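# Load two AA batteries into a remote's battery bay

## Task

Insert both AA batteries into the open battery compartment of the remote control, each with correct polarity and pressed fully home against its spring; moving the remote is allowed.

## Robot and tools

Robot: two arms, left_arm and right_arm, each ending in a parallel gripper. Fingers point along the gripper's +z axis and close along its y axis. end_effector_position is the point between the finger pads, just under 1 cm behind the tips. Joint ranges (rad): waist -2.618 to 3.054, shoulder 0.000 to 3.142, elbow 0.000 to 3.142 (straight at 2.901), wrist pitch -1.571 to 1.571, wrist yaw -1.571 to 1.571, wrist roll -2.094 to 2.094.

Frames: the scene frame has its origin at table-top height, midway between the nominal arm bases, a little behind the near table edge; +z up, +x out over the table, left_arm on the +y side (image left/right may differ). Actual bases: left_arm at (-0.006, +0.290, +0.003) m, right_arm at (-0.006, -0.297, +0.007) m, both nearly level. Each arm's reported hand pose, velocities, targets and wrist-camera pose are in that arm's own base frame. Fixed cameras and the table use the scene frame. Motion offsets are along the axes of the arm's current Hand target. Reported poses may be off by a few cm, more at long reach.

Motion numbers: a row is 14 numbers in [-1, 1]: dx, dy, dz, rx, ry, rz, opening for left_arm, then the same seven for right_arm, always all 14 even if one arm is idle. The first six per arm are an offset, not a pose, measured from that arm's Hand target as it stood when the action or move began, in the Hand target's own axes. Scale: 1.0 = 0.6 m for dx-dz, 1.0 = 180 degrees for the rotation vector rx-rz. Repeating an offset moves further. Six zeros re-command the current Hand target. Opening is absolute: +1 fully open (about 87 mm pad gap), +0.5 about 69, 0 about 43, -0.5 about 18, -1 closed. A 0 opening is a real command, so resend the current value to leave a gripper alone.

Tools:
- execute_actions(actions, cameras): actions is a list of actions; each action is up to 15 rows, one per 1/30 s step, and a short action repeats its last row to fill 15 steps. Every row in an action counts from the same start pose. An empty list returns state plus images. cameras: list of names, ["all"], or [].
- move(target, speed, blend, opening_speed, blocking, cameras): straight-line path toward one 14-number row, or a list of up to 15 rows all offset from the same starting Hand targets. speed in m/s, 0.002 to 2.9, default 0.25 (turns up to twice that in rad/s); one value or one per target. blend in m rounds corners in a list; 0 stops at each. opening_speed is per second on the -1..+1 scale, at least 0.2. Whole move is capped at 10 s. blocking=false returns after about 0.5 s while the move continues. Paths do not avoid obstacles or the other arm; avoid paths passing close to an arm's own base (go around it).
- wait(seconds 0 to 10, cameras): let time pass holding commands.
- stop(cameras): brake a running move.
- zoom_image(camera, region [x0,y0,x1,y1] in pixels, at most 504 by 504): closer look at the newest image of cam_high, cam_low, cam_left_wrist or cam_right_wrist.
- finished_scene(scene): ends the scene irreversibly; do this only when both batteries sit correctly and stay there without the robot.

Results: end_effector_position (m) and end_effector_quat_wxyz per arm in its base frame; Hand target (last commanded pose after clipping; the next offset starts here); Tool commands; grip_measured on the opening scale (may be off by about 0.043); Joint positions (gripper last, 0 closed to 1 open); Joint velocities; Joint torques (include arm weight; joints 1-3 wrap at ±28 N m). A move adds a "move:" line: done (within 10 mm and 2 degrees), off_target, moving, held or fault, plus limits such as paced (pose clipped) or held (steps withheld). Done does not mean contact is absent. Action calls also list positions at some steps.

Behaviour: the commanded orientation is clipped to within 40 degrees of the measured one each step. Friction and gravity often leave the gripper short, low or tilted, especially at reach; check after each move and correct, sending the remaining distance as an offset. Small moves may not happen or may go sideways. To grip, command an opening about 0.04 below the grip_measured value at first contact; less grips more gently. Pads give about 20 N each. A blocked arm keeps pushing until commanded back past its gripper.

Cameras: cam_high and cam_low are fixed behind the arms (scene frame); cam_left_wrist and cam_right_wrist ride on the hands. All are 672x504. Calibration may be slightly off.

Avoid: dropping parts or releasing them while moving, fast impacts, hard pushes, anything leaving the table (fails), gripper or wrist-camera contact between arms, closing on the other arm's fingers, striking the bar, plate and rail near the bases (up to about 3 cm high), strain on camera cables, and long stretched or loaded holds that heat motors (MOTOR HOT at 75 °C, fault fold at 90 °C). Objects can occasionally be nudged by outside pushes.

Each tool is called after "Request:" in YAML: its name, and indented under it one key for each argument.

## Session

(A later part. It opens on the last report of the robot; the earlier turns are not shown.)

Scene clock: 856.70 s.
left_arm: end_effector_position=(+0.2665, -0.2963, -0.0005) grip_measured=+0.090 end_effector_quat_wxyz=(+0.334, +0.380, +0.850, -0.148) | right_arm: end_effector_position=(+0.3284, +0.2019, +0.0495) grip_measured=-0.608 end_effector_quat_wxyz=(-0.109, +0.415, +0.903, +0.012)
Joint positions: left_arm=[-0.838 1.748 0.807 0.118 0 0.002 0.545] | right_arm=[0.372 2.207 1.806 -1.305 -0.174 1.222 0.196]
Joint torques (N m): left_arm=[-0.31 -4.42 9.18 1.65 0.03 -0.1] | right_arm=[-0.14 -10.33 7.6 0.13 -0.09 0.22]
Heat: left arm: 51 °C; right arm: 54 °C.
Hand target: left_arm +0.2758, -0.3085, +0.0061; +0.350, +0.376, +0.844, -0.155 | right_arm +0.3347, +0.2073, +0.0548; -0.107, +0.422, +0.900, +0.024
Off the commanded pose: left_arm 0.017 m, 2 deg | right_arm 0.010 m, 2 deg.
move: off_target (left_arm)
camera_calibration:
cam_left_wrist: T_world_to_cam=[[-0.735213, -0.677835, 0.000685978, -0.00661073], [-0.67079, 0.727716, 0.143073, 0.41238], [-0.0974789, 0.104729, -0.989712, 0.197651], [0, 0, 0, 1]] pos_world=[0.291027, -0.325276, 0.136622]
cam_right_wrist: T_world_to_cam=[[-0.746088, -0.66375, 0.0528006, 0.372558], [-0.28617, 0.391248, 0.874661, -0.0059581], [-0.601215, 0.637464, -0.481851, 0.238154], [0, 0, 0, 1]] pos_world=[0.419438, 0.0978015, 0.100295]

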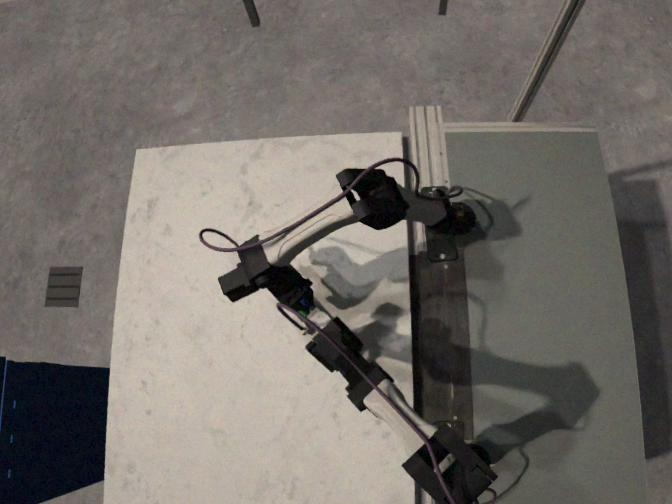

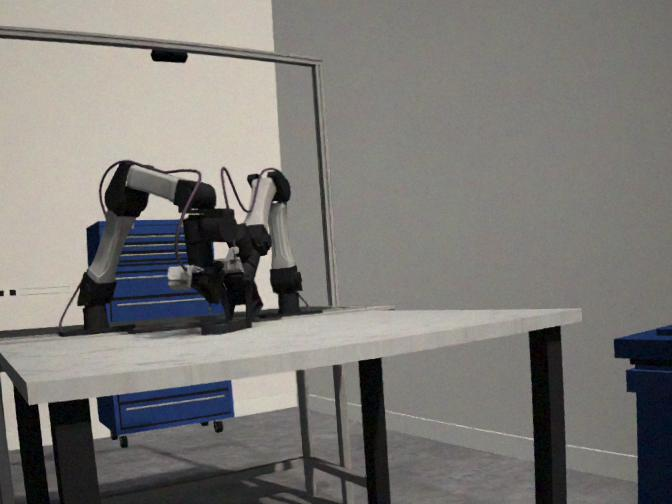

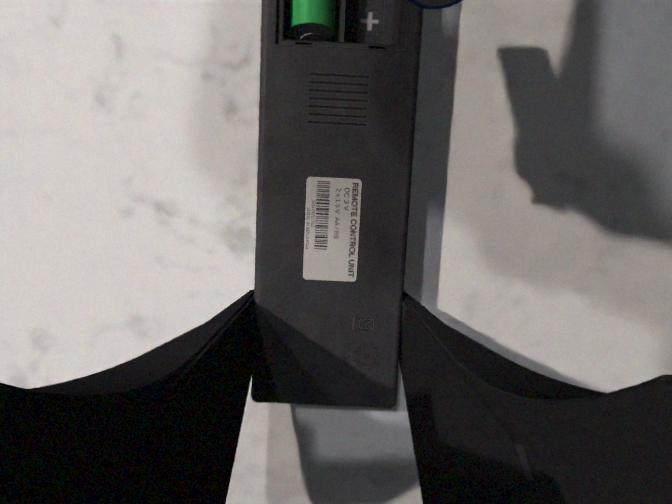

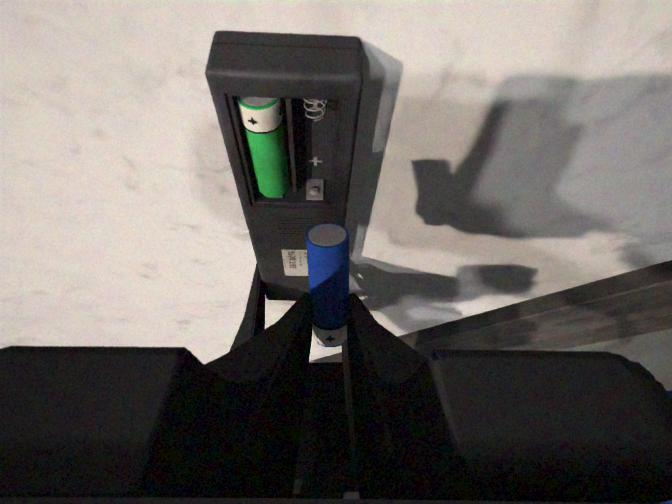

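Request:
move:
  target: [0,0,0,0,0,0,0.0,-0.019,0.011,0.0335,0,0,0.0072,-0.68]
  speed: 0.07
  cameras: ["cam_right_wrist"]

Request:
zoom_image:
  camera: "cam_right_wrist"
  region: [240, 60, 420, 360]

Scene clock: 866.50 s.
left_arm: end_effector_position=(+0.2665, -0.2963, -0.0005) grip_measured=+0.090 end_effector_quat_wxyz=(+0.334, +0.380, +0.850, -0.148) | right_arm: end_effector_position=(+0.3350, +0.2026, +0.0305) grip_measured=-0.608 end_effector_quat_wxyz=(-0.112, +0.422, +0.899, +0.009)
Joint positions: left_arm=[-0.838 1.748 0.807 0.118 0 0.002 0.545] | right_arm=[0.367 2.254 1.806 -1.266 -0.174 1.232 0.196]
Joint torques (N m): left_arm=[-0.31 -4.46 9.16 1.65 0.04 -0.1] | right_arm=[-0.59 -10.63 6.23 0.3 -0.08 0.2]
Heat: left arm: 51 °C; right arm: 54 °C.
Hand target: left_arm +0.2758, -0.3085, +0.0061; +0.350, +0.376, +0.844, -0.155 | right_arm +0.3434, +0.2056, +0.0324; -0.107, +0.432, +0.895, +0.023
Off the commanded pose: left_arm 0.017 m, 2 deg | right_arm 0.009 m, 2 deg.
move: off_target (left_arm)
camera_calibration:
cam_right_wrist: T_world_to_cam=[[-0.755393, -0.65226, 0.0627552, 0.379434], [-0.272476, 0.399762, 0.875184, 0.00602202], [-0.595934, 0.644009, -0.479703, 0.229478], [0, 0, 0, 1]] pos_world=[0.425016, 0.0972966, 0.0809991]
Images, in order (width x height): cam_right_wrist 672x504.

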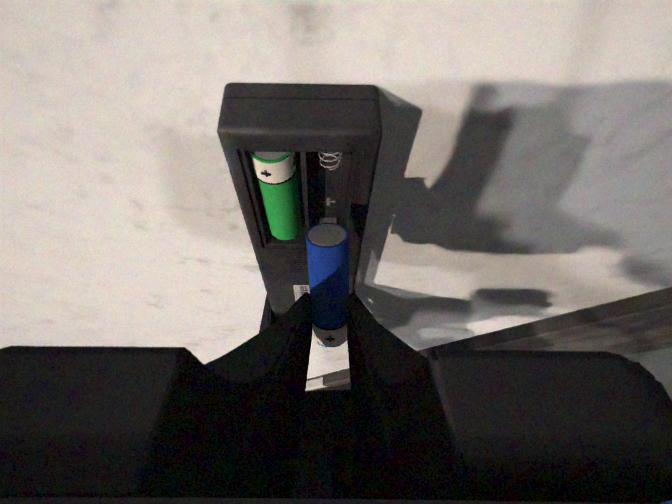

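Scaled by 1.680 from the camera's 672x504 image, which has a finer 960x720 frame.

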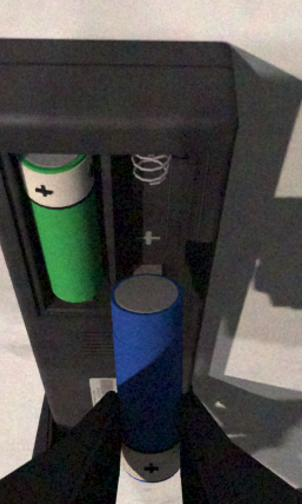

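Request:
move:
  target: [0,0,0,0,0,0,0.0,-0.005,0,0.0245,0,0,0,-0.68]
  speed: 0.05
  cameras: ["cam_right_wrist"]

Request:
zoom_image:
  camera: "cam_right_wrist"
  region: [240, 120, 420, 360]

Scene clock: 873.83 s.
left_arm: end_effector_position=(+0.2665, -0.2963, -0.0005) grip_measured=+0.090 end_effector_quat_wxyz=(+0.334, +0.380, +0.850, -0.148) | right_arm: end_effector_position=(+0.3376, +0.2036, +0.0178) grip_measured=-0.608 end_effector_quat_wxyz=(-0.108, +0.422, +0.900, +0.013)
Joint positions: left_arm=[-0.838 1.748 0.807 0.118 0 0.002 0.545] | right_arm=[0.367 2.266 1.777 -1.214 -0.174 1.232 0.196]
Joint torques (N m): left_arm=[-0.39 -4.42 9.2 1.65 0.04 -0.11] | right_arm=[-0.84 -10.82 5.2 0.37 -0.08 0.2]
Heat: left arm: 51 °C; right arm: 54 °C.
Hand target: left_arm +0.2758, -0.3085, +0.0061; +0.350, +0.376, +0.844, -0.155 | right_arm +0.3426, +0.2052, +0.0175; -0.107, +0.432, +0.895, +0.023
Off the commanded pose: left_arm 0.017 m, 2 deg | right_arm 0.005 m, 2 deg.
move: off_target (left_arm)
camera_calibration:
cam_right_wrist: T_world_to_cam=[[-0.756039, -0.652457, 0.052, 0.383264], [-0.281782, 0.396163, 0.873873, 0.0213432], [-0.590765, 0.646029, -0.483366, 0.222146], [0, 0, 0, 1]] pos_world=[0.427013, 0.0980953, 0.0687969]
Images, in order (width x height): cam_right_wrist 672x504.

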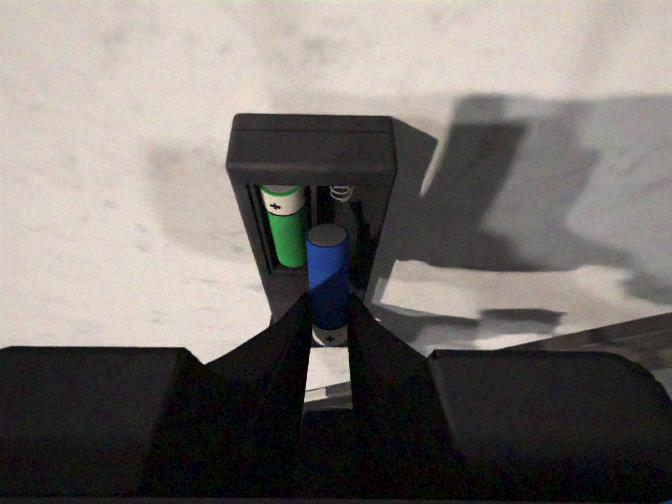

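Scaled by 2.100 from the camera's 672x504 image, which has a finer 960x720 frame.

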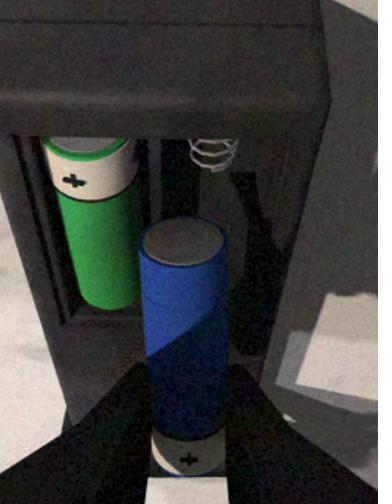

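Request:
move:
  target:
    - [0,0,0,0,0,0,0.0,0.001,-0.012,-0.012,0,0,0,-0.68]
    - [0,0,0,0,0,0,0.0,0,-0.0085,0.004,0,0,0,-0.68]
  speed: 0.05
  cameras: ["cam_right_wrist"]

Request:
zoom_image:
  camera: "cam_right_wrist"
  region: [240, 120, 420, 360]

Scene clock: 882.13 s.
left_arm: end_effector_position=(+0.2665, -0.2963, -0.0005) grip_measured=+0.090 end_effector_quat_wxyz=(+0.334, +0.380, +0.850, -0.148) | right_arm: end_effector_position=(+0.3334, +0.1998, +0.0095) grip_measured=-0.608 end_effector_quat_wxyz=(-0.113, +0.425, +0.898, +0.009)
Joint positions: left_arm=[-0.838 1.748 0.807 0.118 0 0.002 0.545] | right_arm=[0.361 2.266 1.739 -1.19 -0.175 1.232 0.196]
Joint torques (N m): left_arm=[-0.31 -4.44 9.16 1.65 0.04 -0.1] | right_arm=[-0.49 -12.55 4.92 0.31 -0.06 0.13]
Heat: left arm: 51 °C; right arm: 55 °C.
Hand target: left_arm +0.2758, -0.3085, +0.0061; +0.350, +0.376, +0.844, -0.155 | right_arm +0.3383, +0.2025, +0.0154; -0.107, +0.432, +0.895, +0.023
Off the commanded pose: left_arm 0.017 m, 2 deg | right_arm 0.008 m, 2 deg.
move: off_target (left_arm)
camera_calibration:
cam_right_wrist: T_world_to_cam=[[-0.759381, -0.647444, 0.0644704, 0.378014], [-0.267484, 0.400975, 0.876169, 0.0231402], [-0.593121, 0.648101, -0.477674, 0.218439], [0, 0, 0, 1]] pos_world=[0.422807, 0.0938938, 0.059697]
Images, in order (width x height): cam_right_wrist 672x504.

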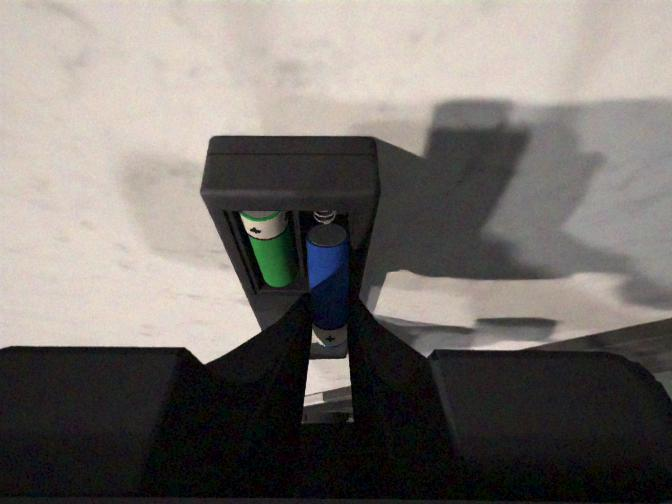

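Scaled by 2.100 from the camera's 672x504 image, which has a finer 960x720 frame.

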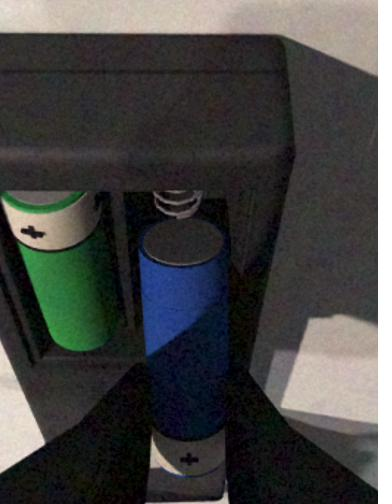

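Request:
move:
  target: [0,0,0,0,0,0,0.0,-0.016,0.001,0.002,0,0,0,-0.7]
  speed: 0.03
  cameras: ["cam_right_wrist"]

Request:
zoom_image:
  camera: "cam_right_wrist"
  region: [240, 120, 420, 360]

Scene clock: 890.07 s.
left_arm: end_effector_position=(+0.2665, -0.2963, -0.0005) grip_measured=+0.090 end_effector_quat_wxyz=(+0.334, +0.380, +0.850, -0.148) | right_arm: end_effector_position=(+0.3373, +0.1951, +0.0094) grip_measured=-0.608 end_effector_quat_wxyz=(-0.112, +0.432, +0.895, +0.012)
Joint positions: left_arm=[-0.838 1.748 0.807 0.118 0 0.002 0.545] | right_arm=[0.345 2.266 1.739 -1.186 -0.177 1.232 0.196]
Joint torques (N m): left_arm=[-0.34 -4.44 9.17 1.65 0.05 -0.11] | right_arm=[-0.87 -10.89 6.37 0.23 -0.03 -0.03]
Heat: left arm: 51 °C; right arm: 56 °C.
Hand target: left_arm +0.2758, -0.3084, +0.0061; +0.350, +0.376, +0.844, -0.155 | right_arm +0.3443, +0.1956, +0.0122; -0.107, +0.432, +0.895, +0.023
Off the commanded pose: left_arm 0.017 m, 2 deg | right_arm 0.008 m, 1 deg.
move: off_target (left_arm)
camera_calibration:
cam_right_wrist: T_world_to_cam=[[-0.769735, -0.635501, 0.0603809, 0.379172], [-0.263819, 0.402817, 0.876435, 0.0245398], [-0.581298, 0.658693, -0.47772, 0.217693], [0, 0, 0, 1]] pos_world=[0.424881, 0.0876867, 0.0595939]
Images, in order (width x height): cam_right_wrist 672x504.

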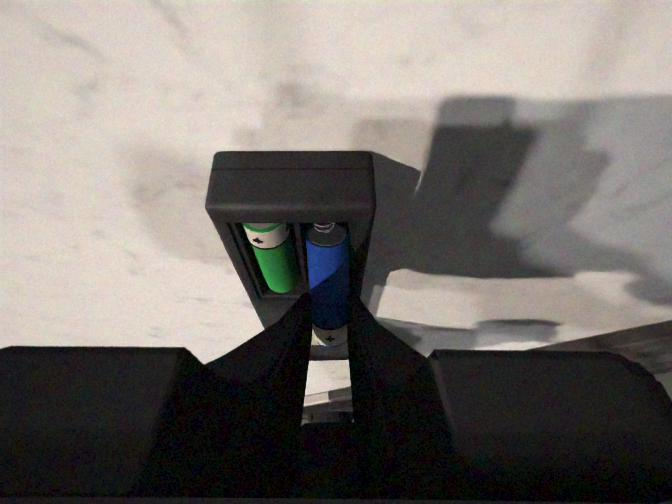

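Scaled by 2.100 from the camera's 672x504 image, which has a finer 960x720 frame.

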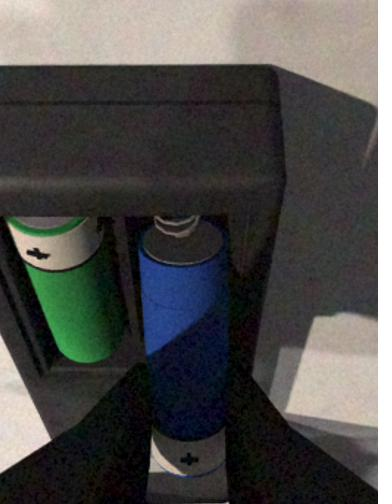

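Request:
move:
  target: [0,0,0,0,0,0,0.0,-0.018,0.001,0.004,0,0,0,-0.7]
  speed: 0.03
  cameras: ["cam_right_wrist"]

Request:
zoom_image:
  camera: "cam_right_wrist"
  region: [240, 120, 420, 360]

Scene clock: 893.87 s.
left_arm: end_effector_position=(+0.2666, -0.2964, -0.0004) grip_measured=+0.090 end_effector_quat_wxyz=(+0.334, +0.380, +0.850, -0.149) | right_arm: end_effector_position=(+0.3386, +0.1922, +0.0078) grip_measured=-0.608 end_effector_quat_wxyz=(-0.122, +0.434, +0.892, +0.016)
Joint positions: left_arm=[-0.838 1.748 0.807 0.119 0 0.002 0.545] | right_arm=[0.329 2.278 1.746 -1.191 -0.195 1.219 0.196]
Joint torques (N m): left_arm=[-0.35 -4.44 9.18 1.65 0.05 -0.09] | right_arm=[-1.18 -10.36 6.98 0.32 0.13 -0.23]
Heat: left arm: 51 °C; right arm: 56 °C.
Hand target: left_arm +0.2758, -0.3085, +0.0061; +0.350, +0.376, +0.844, -0.155 | right_arm +0.3508, +0.1879, +0.0075; -0.107, +0.432, +0.895, +0.023
Off the commanded pose: left_arm 0.016 m, 2 deg | right_arm 0.013 m, 2 deg.
move: off_target (left_arm, right_arm)
camera_calibration:
cam_right_wrist: T_world_to_cam=[[-0.772693, -0.631799, 0.0614494, 0.378745], [-0.248789, 0.390478, 0.886358, 0.0247385], [-0.583995, 0.669595, -0.458904, 0.218267], [0, 0, 0, 1]] pos_world=[0.426275, 0.0834801, 0.054963]
Images, in order (width x height): cam_right_wrist 672x504.

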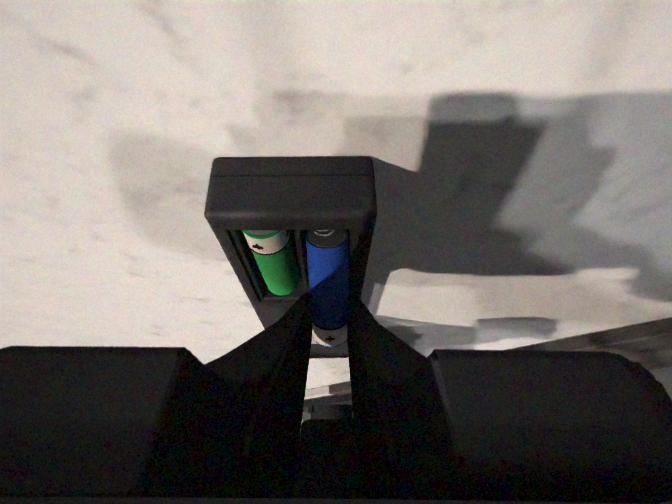

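Scaled by 2.100 from the camera's 672x504 image, which has a finer 960x720 frame.

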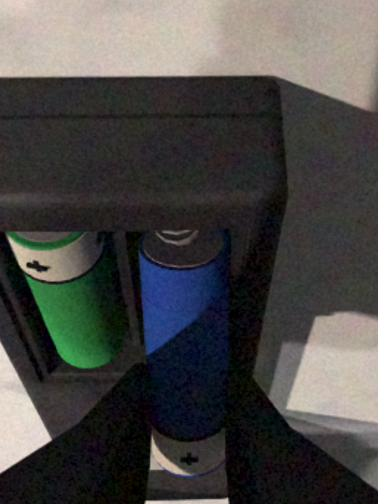

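Request:
move:
  target: [0,0,0,0,0,0,0.0,-0.018,0.001,-0.003,0,0,0,-0.72]
  speed: 0.03
  cameras: ["cam_right_wrist","cam_left_wrist"]

Request:
zoom_image:
  camera: "cam_right_wrist"
  region: [240, 120, 420, 360]

Request:
zoom_image:
  camera: "cam_left_wrist"
  region: [240, 0, 440, 140]

Scene clock: 900.93 s.
left_arm: end_effector_position=(+0.2682, -0.2981, -0.0006) grip_measured=+0.090 end_effector_quat_wxyz=(+0.338, +0.379, +0.848, -0.150) | right_arm: end_effector_position=(+0.3418, +0.1890, +0.0088) grip_measured=-0.608 end_effector_quat_wxyz=(-0.133, +0.432, +0.892, +0.020)
Joint positions: left_arm=[-0.838 1.754 0.807 0.133 0 0.002 0.545] | right_arm=[0.313 2.299 1.776 -1.216 -0.211 1.197 0.196]
Joint torques (N m): left_arm=[-0.32 -4.81 9.21 1.53 0.03 -0.1] | right_arm=[-2.02 -10.58 7.45 0.3 0.36 -0.21]
Heat: left arm: 51 °C; right arm: 56 °C.
Hand target: left_arm +0.2758, -0.3085, +0.0061; +0.350, +0.376, +0.844, -0.155 | right_arm +0.3581, +0.1798, +0.0070; -0.107, +0.432, +0.895, +0.023
Off the commanded pose: left_arm 0.015 m, 2 deg | right_arm 0.019 m, 3 deg.
move: off_target (left_arm, right_arm)
camera_calibration:
cam_left_wrist: T_world_to_cam=[[-0.735228, -0.67782, 0.000744817, -0.00663171], [-0.671632, 0.728663, 0.134021, 0.415339], [-0.0913848, 0.0980357, -0.990978, 0.194324], [0, 0, 0, 1]] pos_world=[0.291837, -0.326188, 0.136911]
cam_right_wrist: T_world_to_cam=[[-0.770284, -0.634563, 0.0631856, 0.378796], [-0.235939, 0.375642, 0.896228, 0.0241381], [-0.592449, 0.675442, -0.43907, 0.224335], [0, 0, 0, 1]] pos_world=[0.430382, 0.079777, 0.0529312]
Images, in order (width x height): cam_left_wrist 672x504, cam_right_wrist 672x504.

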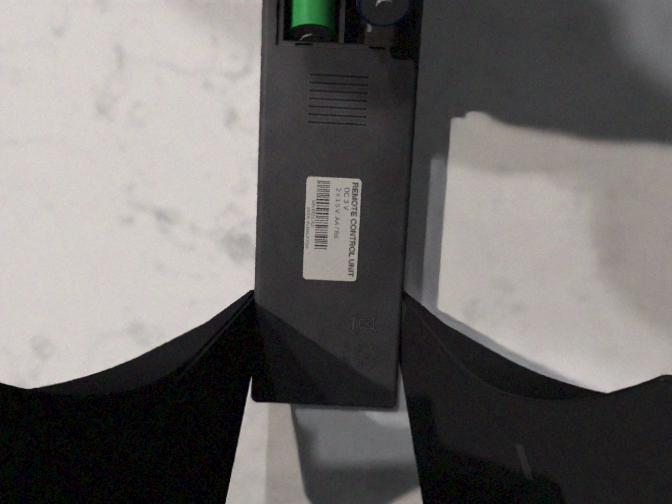

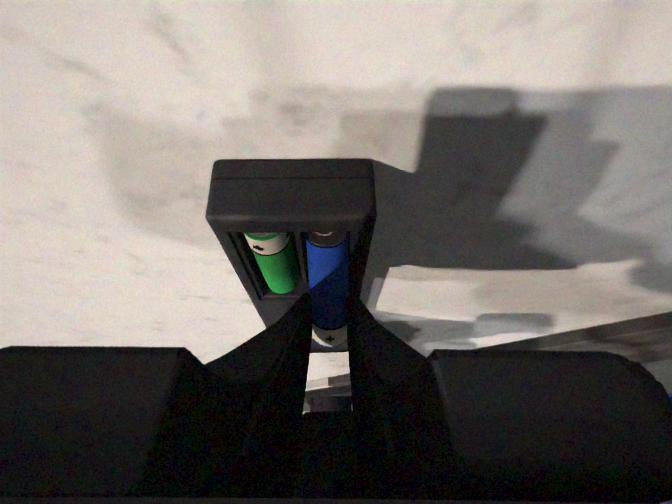

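Scaled by 2.100 from the camera's 672x504 image, which has a finer 960x720 frame.

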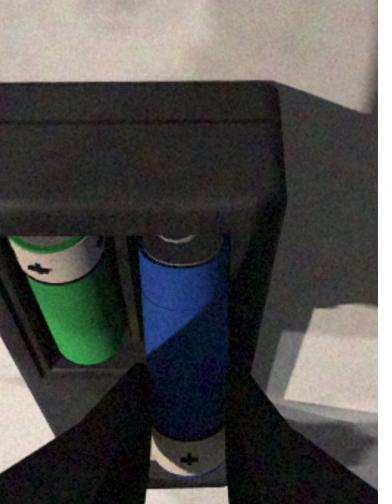

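Scaled by 2.520 from the camera's 672x504 image, which has a finer 960x720 frame.

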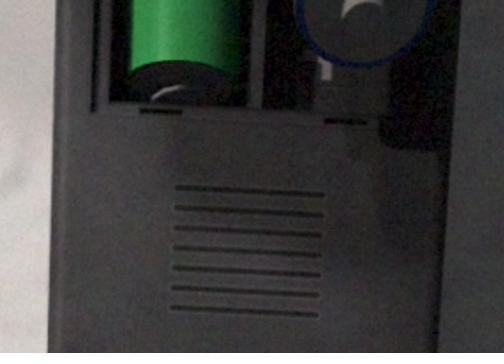

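Request:
move:
  target: [0,0,0,0,0,0,0.0,-0.002,0,0.006,0,-0.09,0,-0.72]
  speed: 0.03
  cameras: ["cam_right_wrist","cam_left_wrist"]

Request:
zoom_image:
  camera: "cam_right_wrist"
  region: [240, 120, 420, 360]

Request:
zoom_image:
  camera: "cam_left_wrist"
  region: [240, 0, 440, 140]

Scene clock: 910.40 s.
left_arm: end_effector_position=(+0.2684, -0.2983, -0.0005) grip_measured=+0.090 end_effector_quat_wxyz=(+0.338, +0.379, +0.848, -0.150) | right_arm: end_effector_position=(+0.3406, +0.1901, +0.0029) grip_measured=-0.608 end_effector_quat_wxyz=(-0.034, +0.424, +0.904, -0.032)
Joint positions: left_arm=[-0.838 1.754 0.807 0.135 0 0.002 0.545] | right_arm=[0.403 2.228 1.696 -1.131 -0.008 1.28 0.196]
Joint torques (N m): left_arm=[-0.35 -4.85 9.24 1.52 0.04 -0.11] | right_arm=[-0.75 -12.79 4.63 0.66 0.9 0.21]
Heat: left arm: 51 °C; right arm: 56 °C.
Hand target: left_arm +0.2758, -0.3085, +0.0062; +0.350, +0.376, +0.844, -0.155 | right_arm +0.3582, +0.1794, +0.0032; +0.020, +0.431, +0.901, -0.038
Off the commanded pose: left_arm 0.014 m, 2 deg | right_arm 0.021 m, 6 deg.
move: off_target (left_arm, right_arm)
camera_calibration:
cam_left_wrist: T_world_to_cam=[[-0.735223, -0.677825, 0.00077174, -0.00663312], [-0.671732, 0.728764, 0.132964, 0.415674], [-0.0906886, 0.0972395, -0.991121, 0.193997], [0, 0, 0, 1]] pos_world=[0.291938, -0.326289, 0.13701]
cam_right_wrist: T_world_to_cam=[[-0.757192, -0.649102, 0.0729833, 0.377142], [-0.364938, 0.513062, 0.776909, 0.0469066], [-0.541738, 0.561635, -0.625369, 0.225195], [0, 0, 0, 1]] pos_world=[0.424683, 0.0942604, 0.0768627]
Images, in order (width x height): cam_left_wrist 672x504, cam_right_wrist 672x504.

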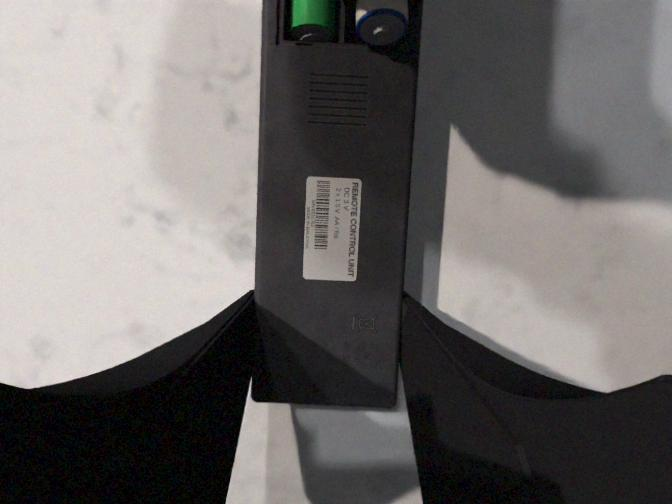

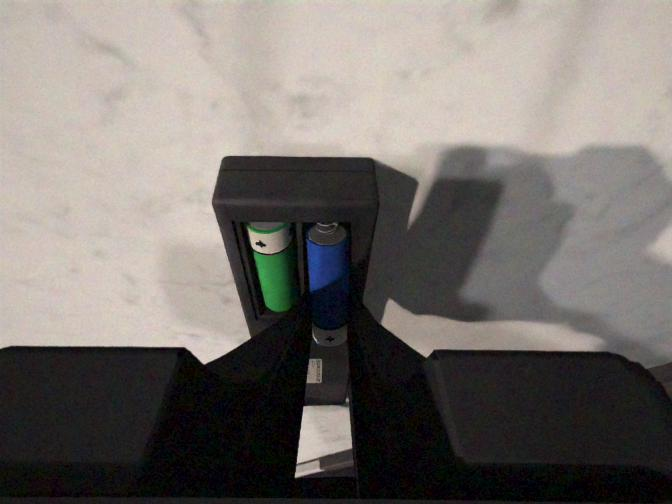

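Scaled by 2.100 from the camera's 672x504 image, which has a finer 960x720 frame.

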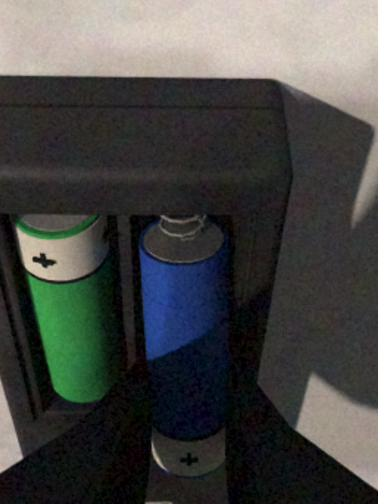

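Scaled by 2.520 from the camera's 672x504 image, which has a finer 960x720 frame.

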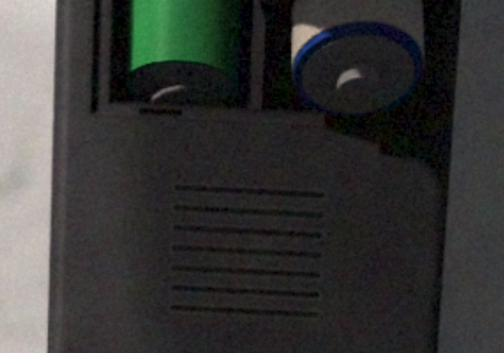

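Request:
move:
  target: [0,0,0,0,0,0,0.0,0,0,0,0,0,0,-0.42]
  speed: 0.03
  opening_speed: 0.4
  cameras: ["cam_right_wrist","cam_left_wrist"]

Request:
zoom_image:
  camera: "cam_right_wrist"
  region: [240, 120, 420, 360]

Request:
zoom_image:
  camera: "cam_left_wrist"
  region: [240, 0, 440, 140]

Scene clock: 915.77 s.
left_arm: end_effector_position=(+0.2684, -0.2983, -0.0005) grip_measured=+0.090 end_effector_quat_wxyz=(+0.338, +0.379, +0.848, -0.150) | right_arm: end_effector_position=(+0.3466, +0.1878, +0.0028) grip_measured=-0.420 end_effector_quat_wxyz=(-0.018, +0.425, +0.905, -0.033)
Joint positions: left_arm=[-0.838 1.754 0.807 0.135 0 0.002 0.545] | right_arm=[0.403 2.224 1.696 -1.115 0.017 1.282 0.29]
Joint torques (N m): left_arm=[-0.36 -4.88 9.22 1.53 0.03 -0.09] | right_arm=[-0.43 -12.44 4.52 0.64 0.68 0.12]
Heat: left arm: 51 °C; right arm: 57 °C.
Hand target: left_arm +0.2758, -0.3085, +0.0062; +0.350, +0.376, +0.844, -0.155 | right_arm +0.3582, +0.1794, +0.0032; +0.020, +0.431, +0.901, -0.038
Off the commanded pose: left_arm 0.014 m, 2 deg | right_arm 0.014 m, 4 deg.
move: off_target (left_arm, right_arm)
camera_calibration:
cam_left_wrist: T_world_to_cam=[[-0.735223, -0.677825, 0.00077174, -0.00663312], [-0.671732, 0.728764, 0.132964, 0.415674], [-0.0906886, 0.0972395, -0.991121, 0.193997], [0, 0, 0, 1]] pos_world=[0.291938, -0.326289, 0.13701]
cam_right_wrist: T_world_to_cam=[[-0.758986, -0.648243, 0.0610109, 0.380679], [-0.387338, 0.524846, 0.757962, 0.055972], [-0.523365, 0.55165, -0.649439, 0.225191], [0, 0, 0, 1]] pos_world=[0.428467, 0.0931695, 0.0805973]
Images, in order (width x height): cam_left_wrist 672x504, cam_right_wrist 672x504.

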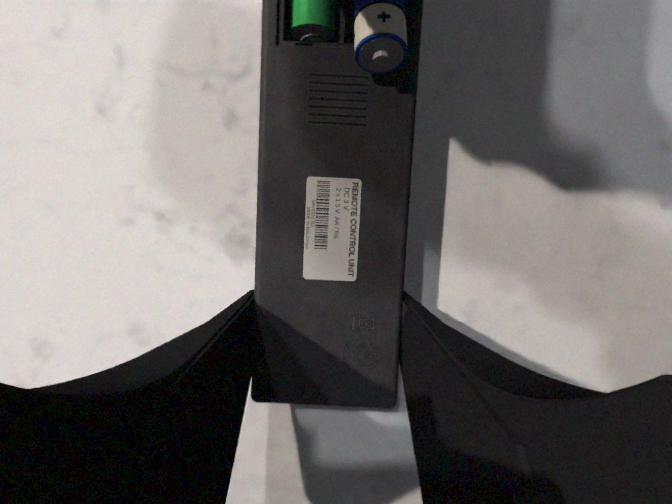

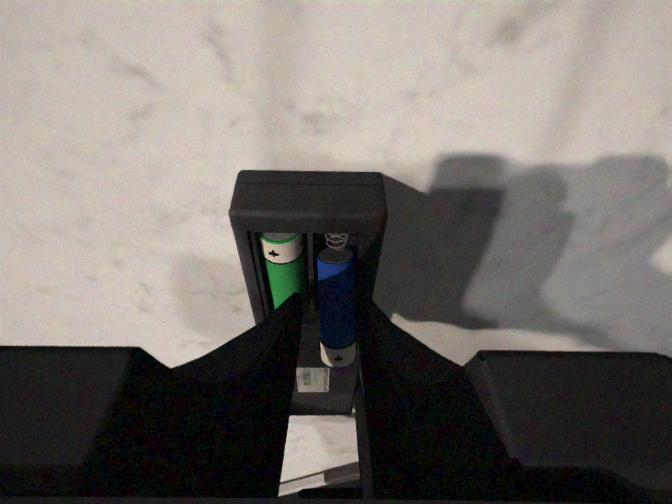

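Scaled by 2.100 from the camera's 672x504 image, which has a finer 960x720 frame.

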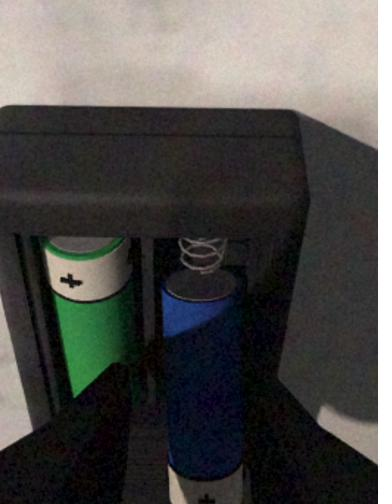

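Scaled by 2.520 from the camera's 672x504 image, which has a finer 960x720 frame.

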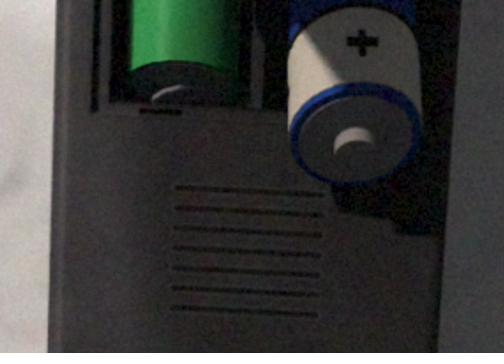

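Request:
move:
  target:
    - [0,0,0,0,0,0,0.0,-0.0029,-0.0021,-0.0415,0,0,0,-0.42]
    - [0,0,0,0,0,0,0.0,0.0505,-0.0023,-0.045,0,0.089,0,-0.42]
  speed: 0.06
  cameras: ["cam_right_wrist","cam_left_wrist"]

Request:
zoom_image:
  camera: "cam_right_wrist"
  region: [240, 120, 420, 360]

Scene clock: 939.13 s.
left_arm: end_effector_position=(+0.2684, -0.2983, -0.0005) grip_measured=+0.090 end_effector_quat_wxyz=(+0.338, +0.379, +0.848, -0.150) | right_arm: end_effector_position=(+0.3302, +0.2020, +0.0230) grip_measured=-0.420 end_effector_quat_wxyz=(-0.109, +0.436, +0.893, +0.008)
Joint positions: left_arm=[-0.838 1.754 0.807 0.135 0 0.002 0.545] | right_arm=[0.37 2.231 1.739 -1.216 -0.17 1.267 0.29]
Joint torques (N m): left_arm=[-0.34 -4.86 9.22 1.52 0.04 -0.08] | right_arm=[-0.88 -10.43 7.38 0.16 -0.1 -0.11]
Heat: left arm: 51 °C; right arm: 56 °C.
Hand target: left_arm +0.2758, -0.3085, +0.0062; +0.350, +0.376, +0.844, -0.155 | right_arm +0.3380, +0.2044, +0.0281; -0.106, +0.432, +0.895, +0.022
Off the commanded pose: left_arm 0.014 m, 2 deg | right_arm 0.010 m, 2 deg.
move: off_target (left_arm)
camera_calibration:
cam_left_wrist: T_world_to_cam=[[-0.735223, -0.677825, 0.00077174, -0.00663312], [-0.671732, 0.728764, 0.132964, 0.415674], [-0.0906886, 0.0972395, -0.991121, 0.193997], [0, 0, 0, 1]] pos_world=[0.291938, -0.326289, 0.13701]
cam_right_wrist: T_world_to_cam=[[-0.775057, -0.628541, 0.0649875, 0.377558], [-0.263082, 0.414485, 0.8712, 0.00547783], [-0.574521, 0.658133, -0.486607, 0.213563], [0, 0, 0, 1]] pos_world=[0.416767, 0.094487, 0.0746126]
Images, in order (width x height): cam_left_wrist 672x504, cam_right_wrist 672x504.

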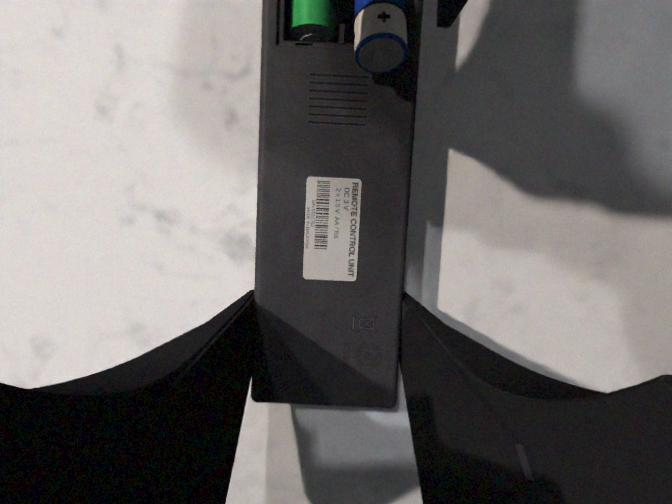

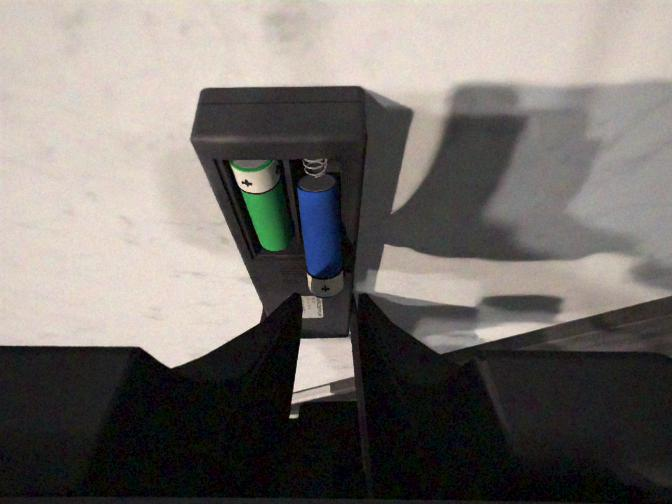

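Scaled by 2.100 from the camera's 672x504 image, which has a finer 960x720 frame.

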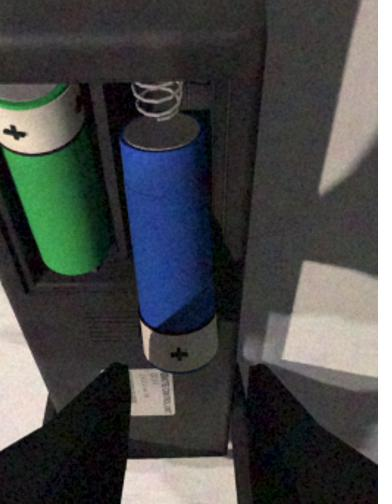

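Request:
move:
  target: [0,0,0,0,0,0,0.0,-0.0066,0,0.031,0,0,0,-0.42]
  speed: 0.05
  cameras: ["cam_right_wrist"]

Request:
zoom_image:
  camera: "cam_right_wrist"
  region: [240, 160, 420, 400]

Scene clock: 947.03 s.
left_arm: end_effector_position=(+0.2684, -0.2983, -0.0005) grip_measured=+0.090 end_effector_quat_wxyz=(+0.338, +0.379, +0.848, -0.150) | right_arm: end_effector_position=(+0.3332, +0.2033, +0.0098) grip_measured=-0.420 end_effector_quat_wxyz=(-0.106, +0.436, +0.894, +0.011)
Joint positions: left_arm=[-0.838 1.754 0.807 0.135 0 0.002 0.545] | right_arm=[0.37 2.251 1.72 -1.169 -0.171 1.266 0.29]
Joint torques (N m): left_arm=[-0.32 -4.83 9.22 1.52 0.04 -0.11] | right_arm=[-0.77 -10.54 5.22 0.31 -0.09 -0.15]
Heat: left arm: 51 °C; right arm: 55 °C.
Hand target: left_arm +0.2758, -0.3085, +0.0062; +0.350, +0.376, +0.844, -0.155 | right_arm +0.3373, +0.2038, +0.0090; -0.106, +0.432, +0.895, +0.022
Off the commanded pose: left_arm 0.014 m, 2 deg | right_arm 0.004 m, 1 deg.
move: off_target (left_arm)
camera_calibration:
cam_right_wrist: T_world_to_cam=[[-0.774822, -0.629569, 0.057396, 0.381654], [-0.269651, 0.411246, 0.870727, 0.0201546], [-0.571786, 0.659181, -0.488406, 0.206927], [0, 0, 0, 1]] pos_world=[0.419466, 0.0955863, 0.0616097]
Images, in order (width x height): cam_right_wrist 672x504.

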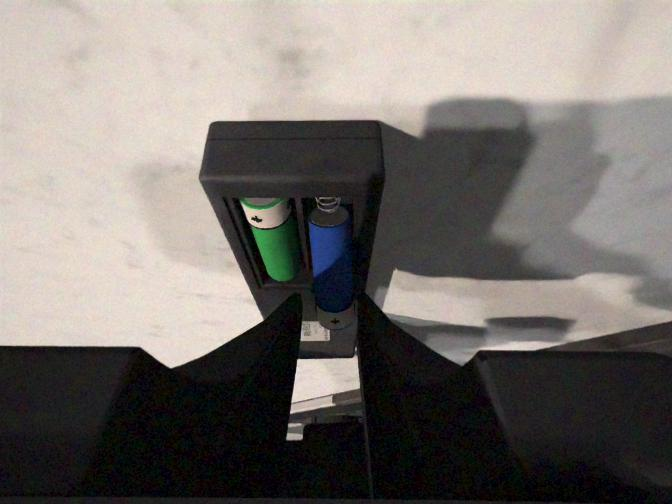

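Scaled by 2.100 from the camera's 672x504 image, which has a finer 960x720 frame.

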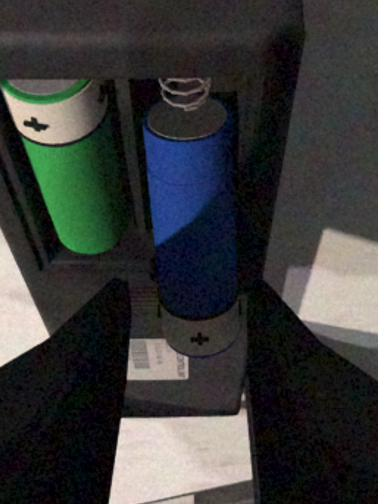

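Request:
move:
  target:
    - [0,0,0,0,0,0,0.0,-0.001,-0.002,0.0045,0,0,0,-0.42]
    - [0,0,0,0,0,0,0.0,-0.001,-0.002,0.0045,0,0,0,-0.68]
  speed: 0.05
  opening_speed: 0.4
  cameras: ["cam_right_wrist","cam_left_wrist"]

Request:
zoom_image:
  camera: "cam_right_wrist"
  region: [240, 160, 420, 400]

Request:
zoom_image:
  camera: "cam_left_wrist"
  region: [240, 0, 440, 140]

Scene clock: 956.80 s.
left_arm: end_effector_position=(+0.2684, -0.2983, -0.0005) grip_measured=+0.090 end_effector_quat_wxyz=(+0.338, +0.379, +0.848, -0.150) | right_arm: end_effector_position=(+0.3323, +0.2029, +0.0067) grip_measured=-0.609 end_effector_quat_wxyz=(-0.106, +0.435, +0.894, +0.011)
Joint positions: left_arm=[-0.838 1.754 0.807 0.135 0 0.002 0.545] | right_arm=[0.37 2.251 1.707 -1.157 -0.171 1.265 0.195]
Joint torques (N m): left_arm=[-0.32 -4.88 9.24 1.52 0.04 -0.09] | right_arm=[-1.06 -10.8 4.85 0.37 -0.02 -0.16]
Heat: left arm: 51 °C; right arm: 56 °C.
Hand target: left_arm +0.2758, -0.3085, +0.0062; +0.350, +0.376, +0.844, -0.155 | right_arm +0.3363, +0.2029, +0.0064; -0.106, +0.432, +0.895, +0.022
Off the commanded pose: left_arm 0.014 m, 2 deg | right_arm 0.004 m, 1 deg.
move: off_target (left_arm)
camera_calibration:
cam_left_wrist: T_world_to_cam=[[-0.735223, -0.677825, 0.00077174, -0.00663312], [-0.671732, 0.728764, 0.132964, 0.415674], [-0.0906886, 0.0972395, -0.991121, 0.193997], [0, 0, 0, 1]] pos_world=[0.291938, -0.326289, 0.13701]
cam_right_wrist: T_world_to_cam=[[-0.774141, -0.630425, 0.0571812, 0.380828], [-0.270211, 0.410791, 0.870768, 0.0229504], [-0.572443, 0.658647, -0.488358, 0.205526], [0, 0, 0, 1]] pos_world=[0.418668, 0.0952867, 0.0586094]
Images, in order (width x height): cam_left_wrist 672x504, cam_right_wrist 672x504.

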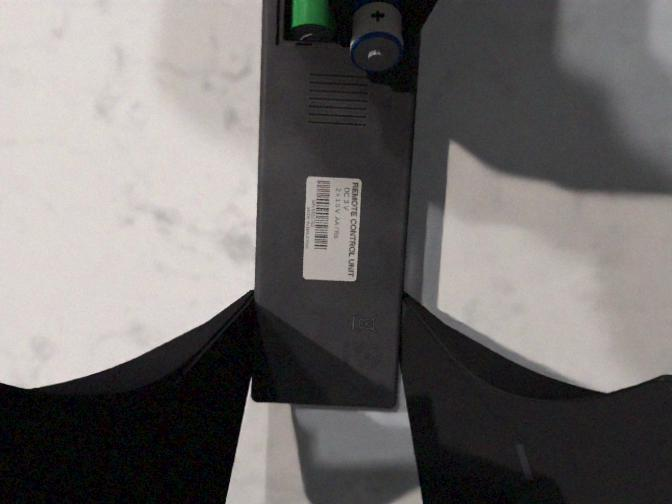

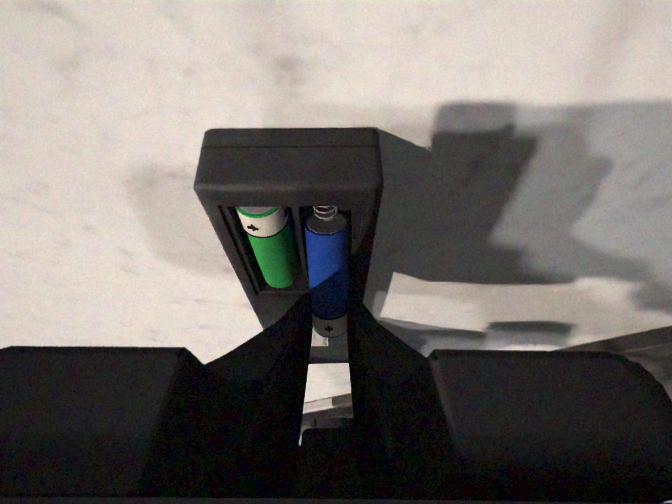

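Scaled by 2.100 from the camera's 672x504 image, which has a finer 960x720 frame.

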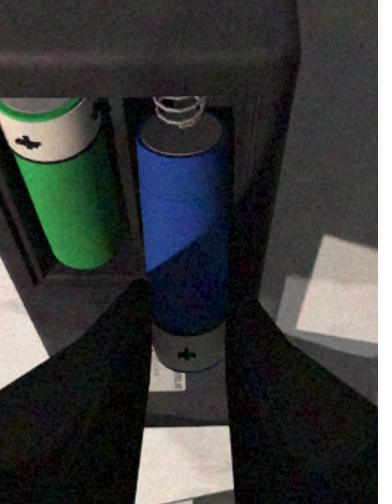

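Scaled by 2.520 from the camera's 672x504 image, which has a finer 960x720 frame.

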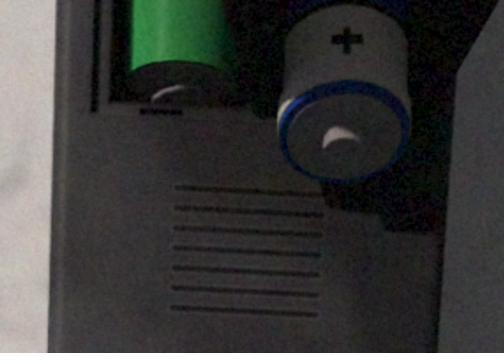

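Request:
move:
  target: [0,0,0,0,0,0,0.0,-0.022,0,-0.004,0,0,0,-0.72]
  speed: 0.04

Request:
move:
  target: [0,0,0,0,0,0,0.0,-0.022,0,-0.004,0,0,0,-0.72]
  speed: 0.04
  cameras: ["cam_right_wrist","cam_left_wrist"]

Request:
zoom_image:
  camera: "cam_left_wrist"
  region: [240, 0, 440, 140]

Scene clock: 961.23 s.
left_arm: end_effector_position=(+0.2684, -0.2983, -0.0005) grip_measured=+0.090 end_effector_quat_wxyz=(+0.338, +0.379, +0.848, -0.150) | right_arm: end_effector_position=(+0.3367, +0.1950, +0.0059) grip_measured=-0.609 end_effector_quat_wxyz=(-0.113, +0.436, +0.893, +0.018)
Joint positions: left_arm=[-0.838 1.754 0.807 0.135 0 0.002 0.545] | right_arm=[0.341 2.26 1.713 -1.159 -0.186 1.237 0.195]
Joint torques (N m): left_arm=[-0.29 -4.88 9.21 1.51 0.04 -0.1] | right_arm=[-1.07 -9.92 6.69 0.2 0.09 -0.22]
Heat: left arm: 51 °C; right arm: 56 °C.
Hand target: left_arm +0.2758, -0.3085, +0.0062; +0.350, +0.376, +0.844, -0.155 | right_arm +0.3447, +0.1924, +0.0060; -0.106, +0.432, +0.895, +0.022
Off the commanded pose: left_arm 0.014 m, 2 deg | right_arm 0.008 m, 1 deg.
move: off_target (left_arm)

Scene clock: 962.10 s.
left_arm: end_effector_position=(+0.2684, -0.2983, -0.0005) grip_measured=+0.090 end_effector_quat_wxyz=(+0.338, +0.379, +0.848, -0.150) | right_arm: end_effector_position=(+0.3386, +0.1926, +0.0075) grip_measured=-0.609 end_effector_quat_wxyz=(-0.129, +0.432, +0.892, +0.023)
Joint positions: left_arm=[-0.838 1.754 0.807 0.135 0 0.002 0.545] | right_arm=[0.323 2.281 1.743 -1.187 -0.213 1.209 0.195]
Joint torques (N m): left_arm=[-0.32 -4.86 9.17 1.52 0.03 -0.1] | right_arm=[-2 -10.09 6.98 0.23 0.36 -0.19]
Heat: left arm: 51 °C; right arm: 56 °C.
Hand target: left_arm +0.2758, -0.3084, +0.0061; +0.350, +0.376, +0.844, -0.155 | right_arm +0.3530, +0.1820, +0.0056; -0.106, +0.432, +0.895, +0.022
Off the commanded pose: left_arm 0.014 m, 2 deg | right_arm 0.018 m, 3 deg.
move: off_target (left_arm, right_arm)
camera_calibration:
cam_left_wrist: T_world_to_cam=[[-0.735223, -0.677825, 0.00077174, -0.00663312], [-0.671732, 0.728764, 0.132964, 0.415674], [-0.0906886, 0.0972395, -0.991121, 0.193997], [0, 0, 0, 1]] pos_world=[0.291938, -0.326289, 0.13701]
cam_right_wrist: T_world_to_cam=[[-0.771943, -0.633419, 0.0537017, 0.37911], [-0.244236, 0.373519, 0.894892, 0.0264148], [-0.586901, 0.67769, -0.443039, 0.217199], [0, 0, 0, 1]] pos_world=[0.426577, 0.0830757, 0.0522304]
Images, in order (width x height): cam_left_wrist 672x504, cam_right_wrist 672x504.

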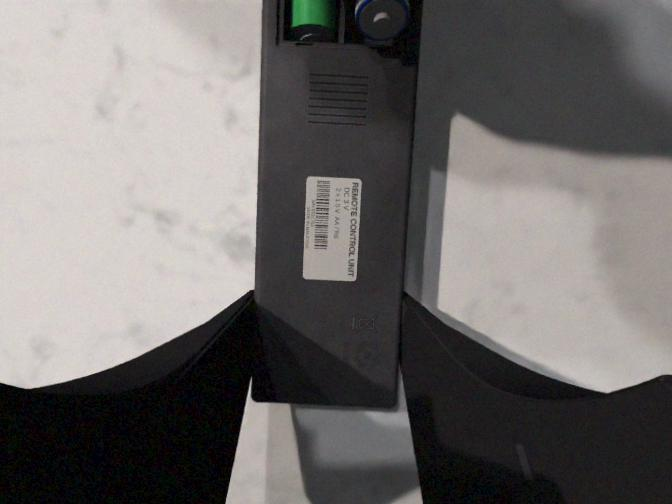

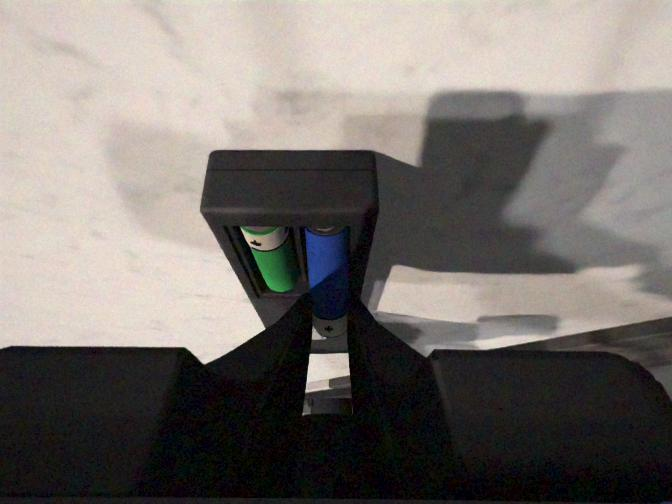

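Scaled by 2.520 from the camera's 672x504 image, which has a finer 960x720 frame.

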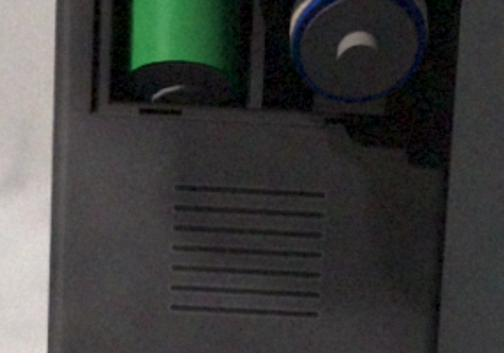

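Request:
move:
  target: [0,0,0,0,0,0,0.0,-0.02,0,0.002,0,0,0,-0.74]
  speed: 0.04
  cameras: ["cam_left_wrist"]

Request:
zoom_image:
  camera: "cam_left_wrist"
  region: [240, 0, 440, 140]

Scene clock: 968.97 s.
left_arm: end_effector_position=(+0.2703, -0.3005, +0.0018) grip_measured=+0.089 end_effector_quat_wxyz=(+0.343, +0.378, +0.846, -0.152) | right_arm: end_effector_position=(+0.3413, +0.1887, +0.0085) grip_measured=-0.609 end_effector_quat_wxyz=(-0.141, +0.432, +0.891, +0.029)
Joint positions: left_arm=[-0.838 1.754 0.811 0.141 0 0.002 0.545] | right_arm=[0.303 2.298 1.767 -1.208 -0.234 1.185 0.195]
Joint torques (N m): left_arm=[-0.34 -4.79 8.9 1.48 0.04 -0.1] | right_arm=[-2.44 -10.06 6.89 0.35 0.66 -0.24]
Heat: left arm: 51 °C; right arm: 55 °C.
Hand target: left_arm +0.2759, -0.3085, +0.0062; +0.350, +0.376, +0.844, -0.155 | right_arm +0.3602, +0.1728, +0.0020; -0.106, +0.433, +0.895, +0.022
Off the commanded pose: left_arm 0.011 m, 1 deg | right_arm 0.025 m, 4 deg.
move: off_target (left_arm, right_arm)
camera_calibration:
cam_left_wrist: T_world_to_cam=[[-0.735231, -0.677816, 0.000919506, -0.00659306], [-0.672617, 0.729758, 0.122641, 0.418774], [-0.0837992, 0.0895511, -0.992451, 0.192404], [0, 0, 0, 1]] pos_world=[0.29295, -0.327302, 0.139598]
Images, in order (width x height): cam_left_wrist 672x504.

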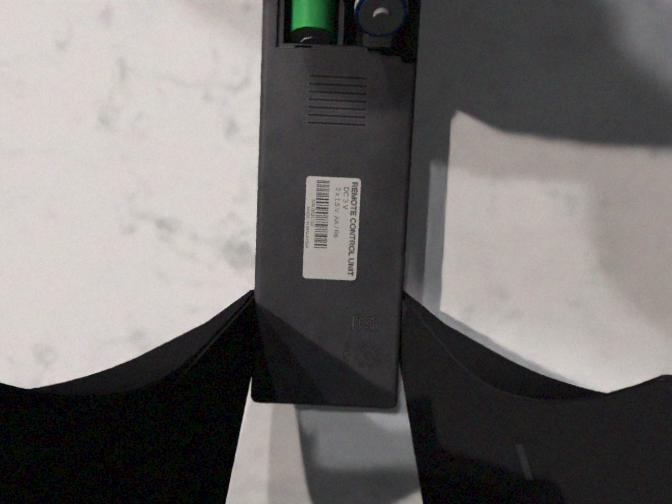

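Scaled by 2.520 from the camera's 672x504 image, which has a finer 960x720 frame.

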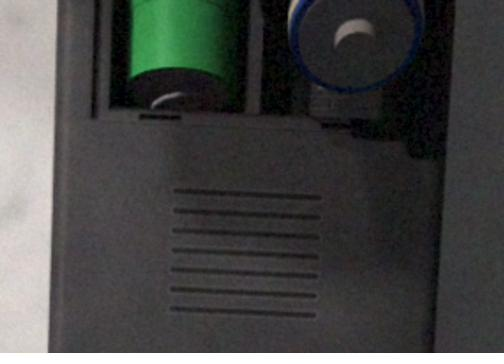

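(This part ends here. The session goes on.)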